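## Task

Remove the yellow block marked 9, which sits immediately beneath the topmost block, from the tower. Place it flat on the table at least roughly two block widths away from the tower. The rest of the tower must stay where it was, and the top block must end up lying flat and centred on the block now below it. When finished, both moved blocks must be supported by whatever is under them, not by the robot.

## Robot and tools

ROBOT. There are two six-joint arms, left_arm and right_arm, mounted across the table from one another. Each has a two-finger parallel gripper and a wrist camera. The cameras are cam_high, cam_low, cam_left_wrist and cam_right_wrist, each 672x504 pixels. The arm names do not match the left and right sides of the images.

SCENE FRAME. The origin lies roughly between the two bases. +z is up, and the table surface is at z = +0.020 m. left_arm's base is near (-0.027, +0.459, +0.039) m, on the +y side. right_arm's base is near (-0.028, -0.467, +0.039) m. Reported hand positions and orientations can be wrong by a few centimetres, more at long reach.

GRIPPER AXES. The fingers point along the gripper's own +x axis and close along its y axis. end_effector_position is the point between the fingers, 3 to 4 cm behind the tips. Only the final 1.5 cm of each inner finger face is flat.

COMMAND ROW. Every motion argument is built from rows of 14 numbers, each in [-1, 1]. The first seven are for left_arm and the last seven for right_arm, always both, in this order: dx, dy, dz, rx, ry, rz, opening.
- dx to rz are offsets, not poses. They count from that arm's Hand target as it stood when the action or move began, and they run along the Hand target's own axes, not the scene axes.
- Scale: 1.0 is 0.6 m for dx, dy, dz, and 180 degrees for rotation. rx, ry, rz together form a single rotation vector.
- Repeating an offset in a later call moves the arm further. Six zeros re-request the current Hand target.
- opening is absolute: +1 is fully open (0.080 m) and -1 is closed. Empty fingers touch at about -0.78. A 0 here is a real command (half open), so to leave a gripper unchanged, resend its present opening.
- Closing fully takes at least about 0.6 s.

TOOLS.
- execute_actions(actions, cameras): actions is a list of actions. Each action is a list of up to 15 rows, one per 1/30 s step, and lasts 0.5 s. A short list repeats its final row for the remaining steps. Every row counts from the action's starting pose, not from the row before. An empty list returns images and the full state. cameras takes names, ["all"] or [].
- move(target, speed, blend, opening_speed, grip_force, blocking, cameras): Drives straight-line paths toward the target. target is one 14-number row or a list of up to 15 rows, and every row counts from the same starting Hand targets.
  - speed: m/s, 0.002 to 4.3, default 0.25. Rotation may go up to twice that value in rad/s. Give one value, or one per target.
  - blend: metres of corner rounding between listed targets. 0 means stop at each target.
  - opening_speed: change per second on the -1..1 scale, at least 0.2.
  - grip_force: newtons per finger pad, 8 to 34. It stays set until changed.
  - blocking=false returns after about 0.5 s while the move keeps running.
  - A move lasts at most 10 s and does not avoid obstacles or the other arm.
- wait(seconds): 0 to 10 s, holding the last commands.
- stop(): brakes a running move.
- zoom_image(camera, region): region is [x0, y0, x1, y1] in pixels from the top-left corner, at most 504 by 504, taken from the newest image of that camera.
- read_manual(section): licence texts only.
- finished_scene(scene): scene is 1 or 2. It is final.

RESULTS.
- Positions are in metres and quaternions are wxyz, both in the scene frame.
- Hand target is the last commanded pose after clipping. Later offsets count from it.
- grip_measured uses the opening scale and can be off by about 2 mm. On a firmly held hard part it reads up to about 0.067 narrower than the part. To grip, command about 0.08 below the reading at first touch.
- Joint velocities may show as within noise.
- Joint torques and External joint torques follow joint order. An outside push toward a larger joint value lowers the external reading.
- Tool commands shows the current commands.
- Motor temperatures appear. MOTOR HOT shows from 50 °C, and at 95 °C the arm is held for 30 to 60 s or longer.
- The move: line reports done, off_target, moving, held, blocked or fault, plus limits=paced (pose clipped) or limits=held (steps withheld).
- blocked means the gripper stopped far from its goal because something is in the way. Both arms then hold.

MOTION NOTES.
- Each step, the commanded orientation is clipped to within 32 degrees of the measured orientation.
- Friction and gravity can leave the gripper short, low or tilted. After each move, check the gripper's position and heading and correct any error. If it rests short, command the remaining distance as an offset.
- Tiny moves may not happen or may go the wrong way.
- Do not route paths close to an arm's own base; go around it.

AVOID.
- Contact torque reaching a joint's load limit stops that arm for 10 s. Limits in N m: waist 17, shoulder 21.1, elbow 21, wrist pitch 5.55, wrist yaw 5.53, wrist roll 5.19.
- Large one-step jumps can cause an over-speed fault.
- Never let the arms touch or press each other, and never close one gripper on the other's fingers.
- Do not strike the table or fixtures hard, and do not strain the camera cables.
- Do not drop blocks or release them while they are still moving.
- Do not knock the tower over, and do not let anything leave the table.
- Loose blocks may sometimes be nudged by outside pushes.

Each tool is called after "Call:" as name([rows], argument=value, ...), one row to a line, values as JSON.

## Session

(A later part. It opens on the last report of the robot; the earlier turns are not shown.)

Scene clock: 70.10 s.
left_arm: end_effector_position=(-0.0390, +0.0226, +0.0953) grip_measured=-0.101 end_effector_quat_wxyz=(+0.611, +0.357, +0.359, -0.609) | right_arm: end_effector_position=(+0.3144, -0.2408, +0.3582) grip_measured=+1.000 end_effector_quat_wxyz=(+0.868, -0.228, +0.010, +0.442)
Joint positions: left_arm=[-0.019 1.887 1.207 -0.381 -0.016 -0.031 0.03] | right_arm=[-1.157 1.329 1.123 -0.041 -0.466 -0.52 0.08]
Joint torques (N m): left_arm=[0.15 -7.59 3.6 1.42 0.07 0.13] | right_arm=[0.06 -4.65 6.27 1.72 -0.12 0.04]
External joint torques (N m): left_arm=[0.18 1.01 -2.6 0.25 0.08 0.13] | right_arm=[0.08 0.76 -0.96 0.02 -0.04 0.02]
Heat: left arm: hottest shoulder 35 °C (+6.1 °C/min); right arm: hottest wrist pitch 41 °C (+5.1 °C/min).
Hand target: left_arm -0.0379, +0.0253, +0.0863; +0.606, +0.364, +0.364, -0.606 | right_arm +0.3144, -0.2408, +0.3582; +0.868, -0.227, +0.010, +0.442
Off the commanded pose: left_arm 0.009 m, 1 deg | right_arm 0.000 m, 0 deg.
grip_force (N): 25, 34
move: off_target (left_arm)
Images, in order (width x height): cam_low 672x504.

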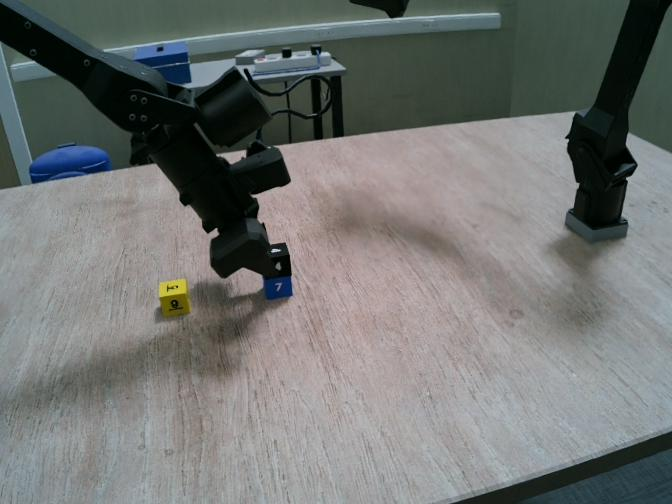

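Contact. Release and retreat.

Call:
move([
  [0,0,0,0,0,0,-0.22,0,0,0,0,0,0,1],
  [0,0,0,0,0,0,0.3,0,0,0,0,0,0,1],
  [-0.2,0,0,0,0,0,0.3,0,0,0,0,0,0,1],
], cameras=["cam_high","cam_low","cam_left_wrist"], speed=[0.02,0.02,0.12], opening_speed=0.4)

Call:
zoom_image(camera="cam_low", region=[140, 210, 300, 330])

Call:
zoom_image(camera="cam_left_wrist", region=[220, 50, 472, 302])

Scene clock: 76.17 s.
left_arm: end_effector_position=(-0.0370, +0.0824, +0.1875) grip_measured=+0.297 end_effector_quat_wxyz=(+0.605, +0.367, +0.368, -0.603) | right_arm: end_effector_position=(+0.3144, -0.2408, +0.3582) grip_measured=+1.000 end_effector_quat_wxyz=(+0.868, -0.228, +0.010, +0.442)
Joint positions: left_arm=[-0.019 1.593 1.253 -0.754 -0.016 -0.031 0.048] | right_arm=[-1.157 1.329 1.123 -0.041 -0.466 -0.52 0.08]
Joint torques (N m): left_arm=[-0.18 -8.25 5.65 0.94 -0.09 0.03] | right_arm=[0.06 -4.65 6.26 1.71 -0.12 0.04]
External joint torques (N m): left_arm=[-0.16 -1.57 -0.89 -0.17 -0.08 0.02] | right_arm=[0.03 0.72 -0.94 0.02 -0.04 0.01]
Heat: left arm: hottest wrist pitch 36 °C (+2.0 °C/min); right arm: hottest wrist pitch 41 °C (+4.1 °C/min).
Hand target: left_arm -0.0379, +0.0817, +0.1922; +0.606, +0.364, +0.364, -0.606 | right_arm +0.3144, -0.2408, +0.3582; +0.868, -0.227, +0.010, +0.442
Off the commanded pose: left_arm 0.005 m, 1 deg | right_arm 0.000 m, 0 deg.
grip_force (N): 25, 34
move: done; target 2's new opening was sent with left_arm's hand 0.009 m and 1 deg from that target
Images, in order (width x height): cam_high 672x504, cam_low 672x504, cam_left_wrist 672x504.

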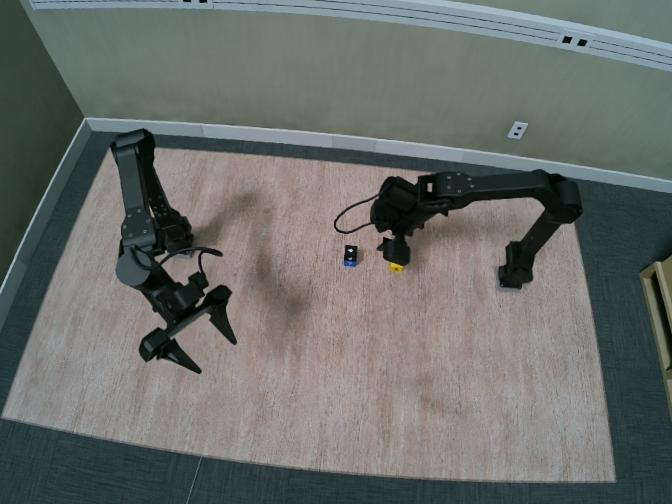

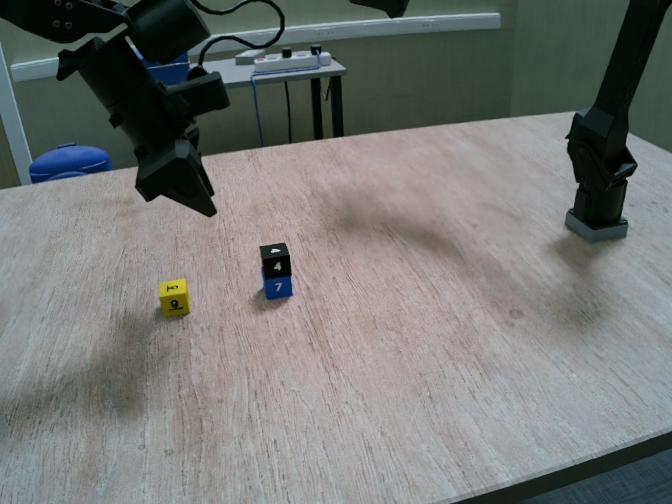

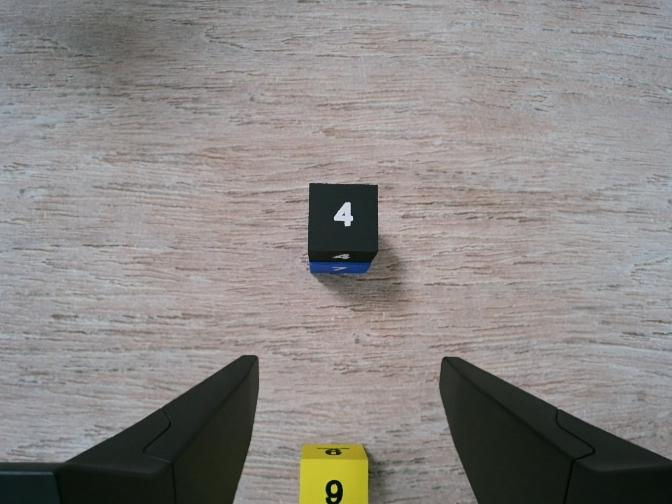

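Scaled by 3.150 from the camera's 672x504 image, which has a finer 960x720 frame.

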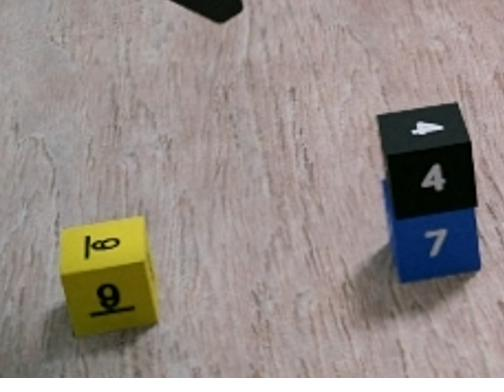

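Scaled by 2.000 from the camera's 672x504 image, which has a finer 960x720 frame.

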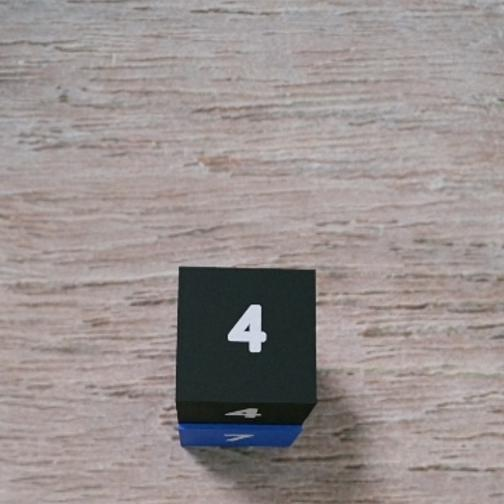

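Call:
finished_scene(scene=2)

The scene is finished: the task was done.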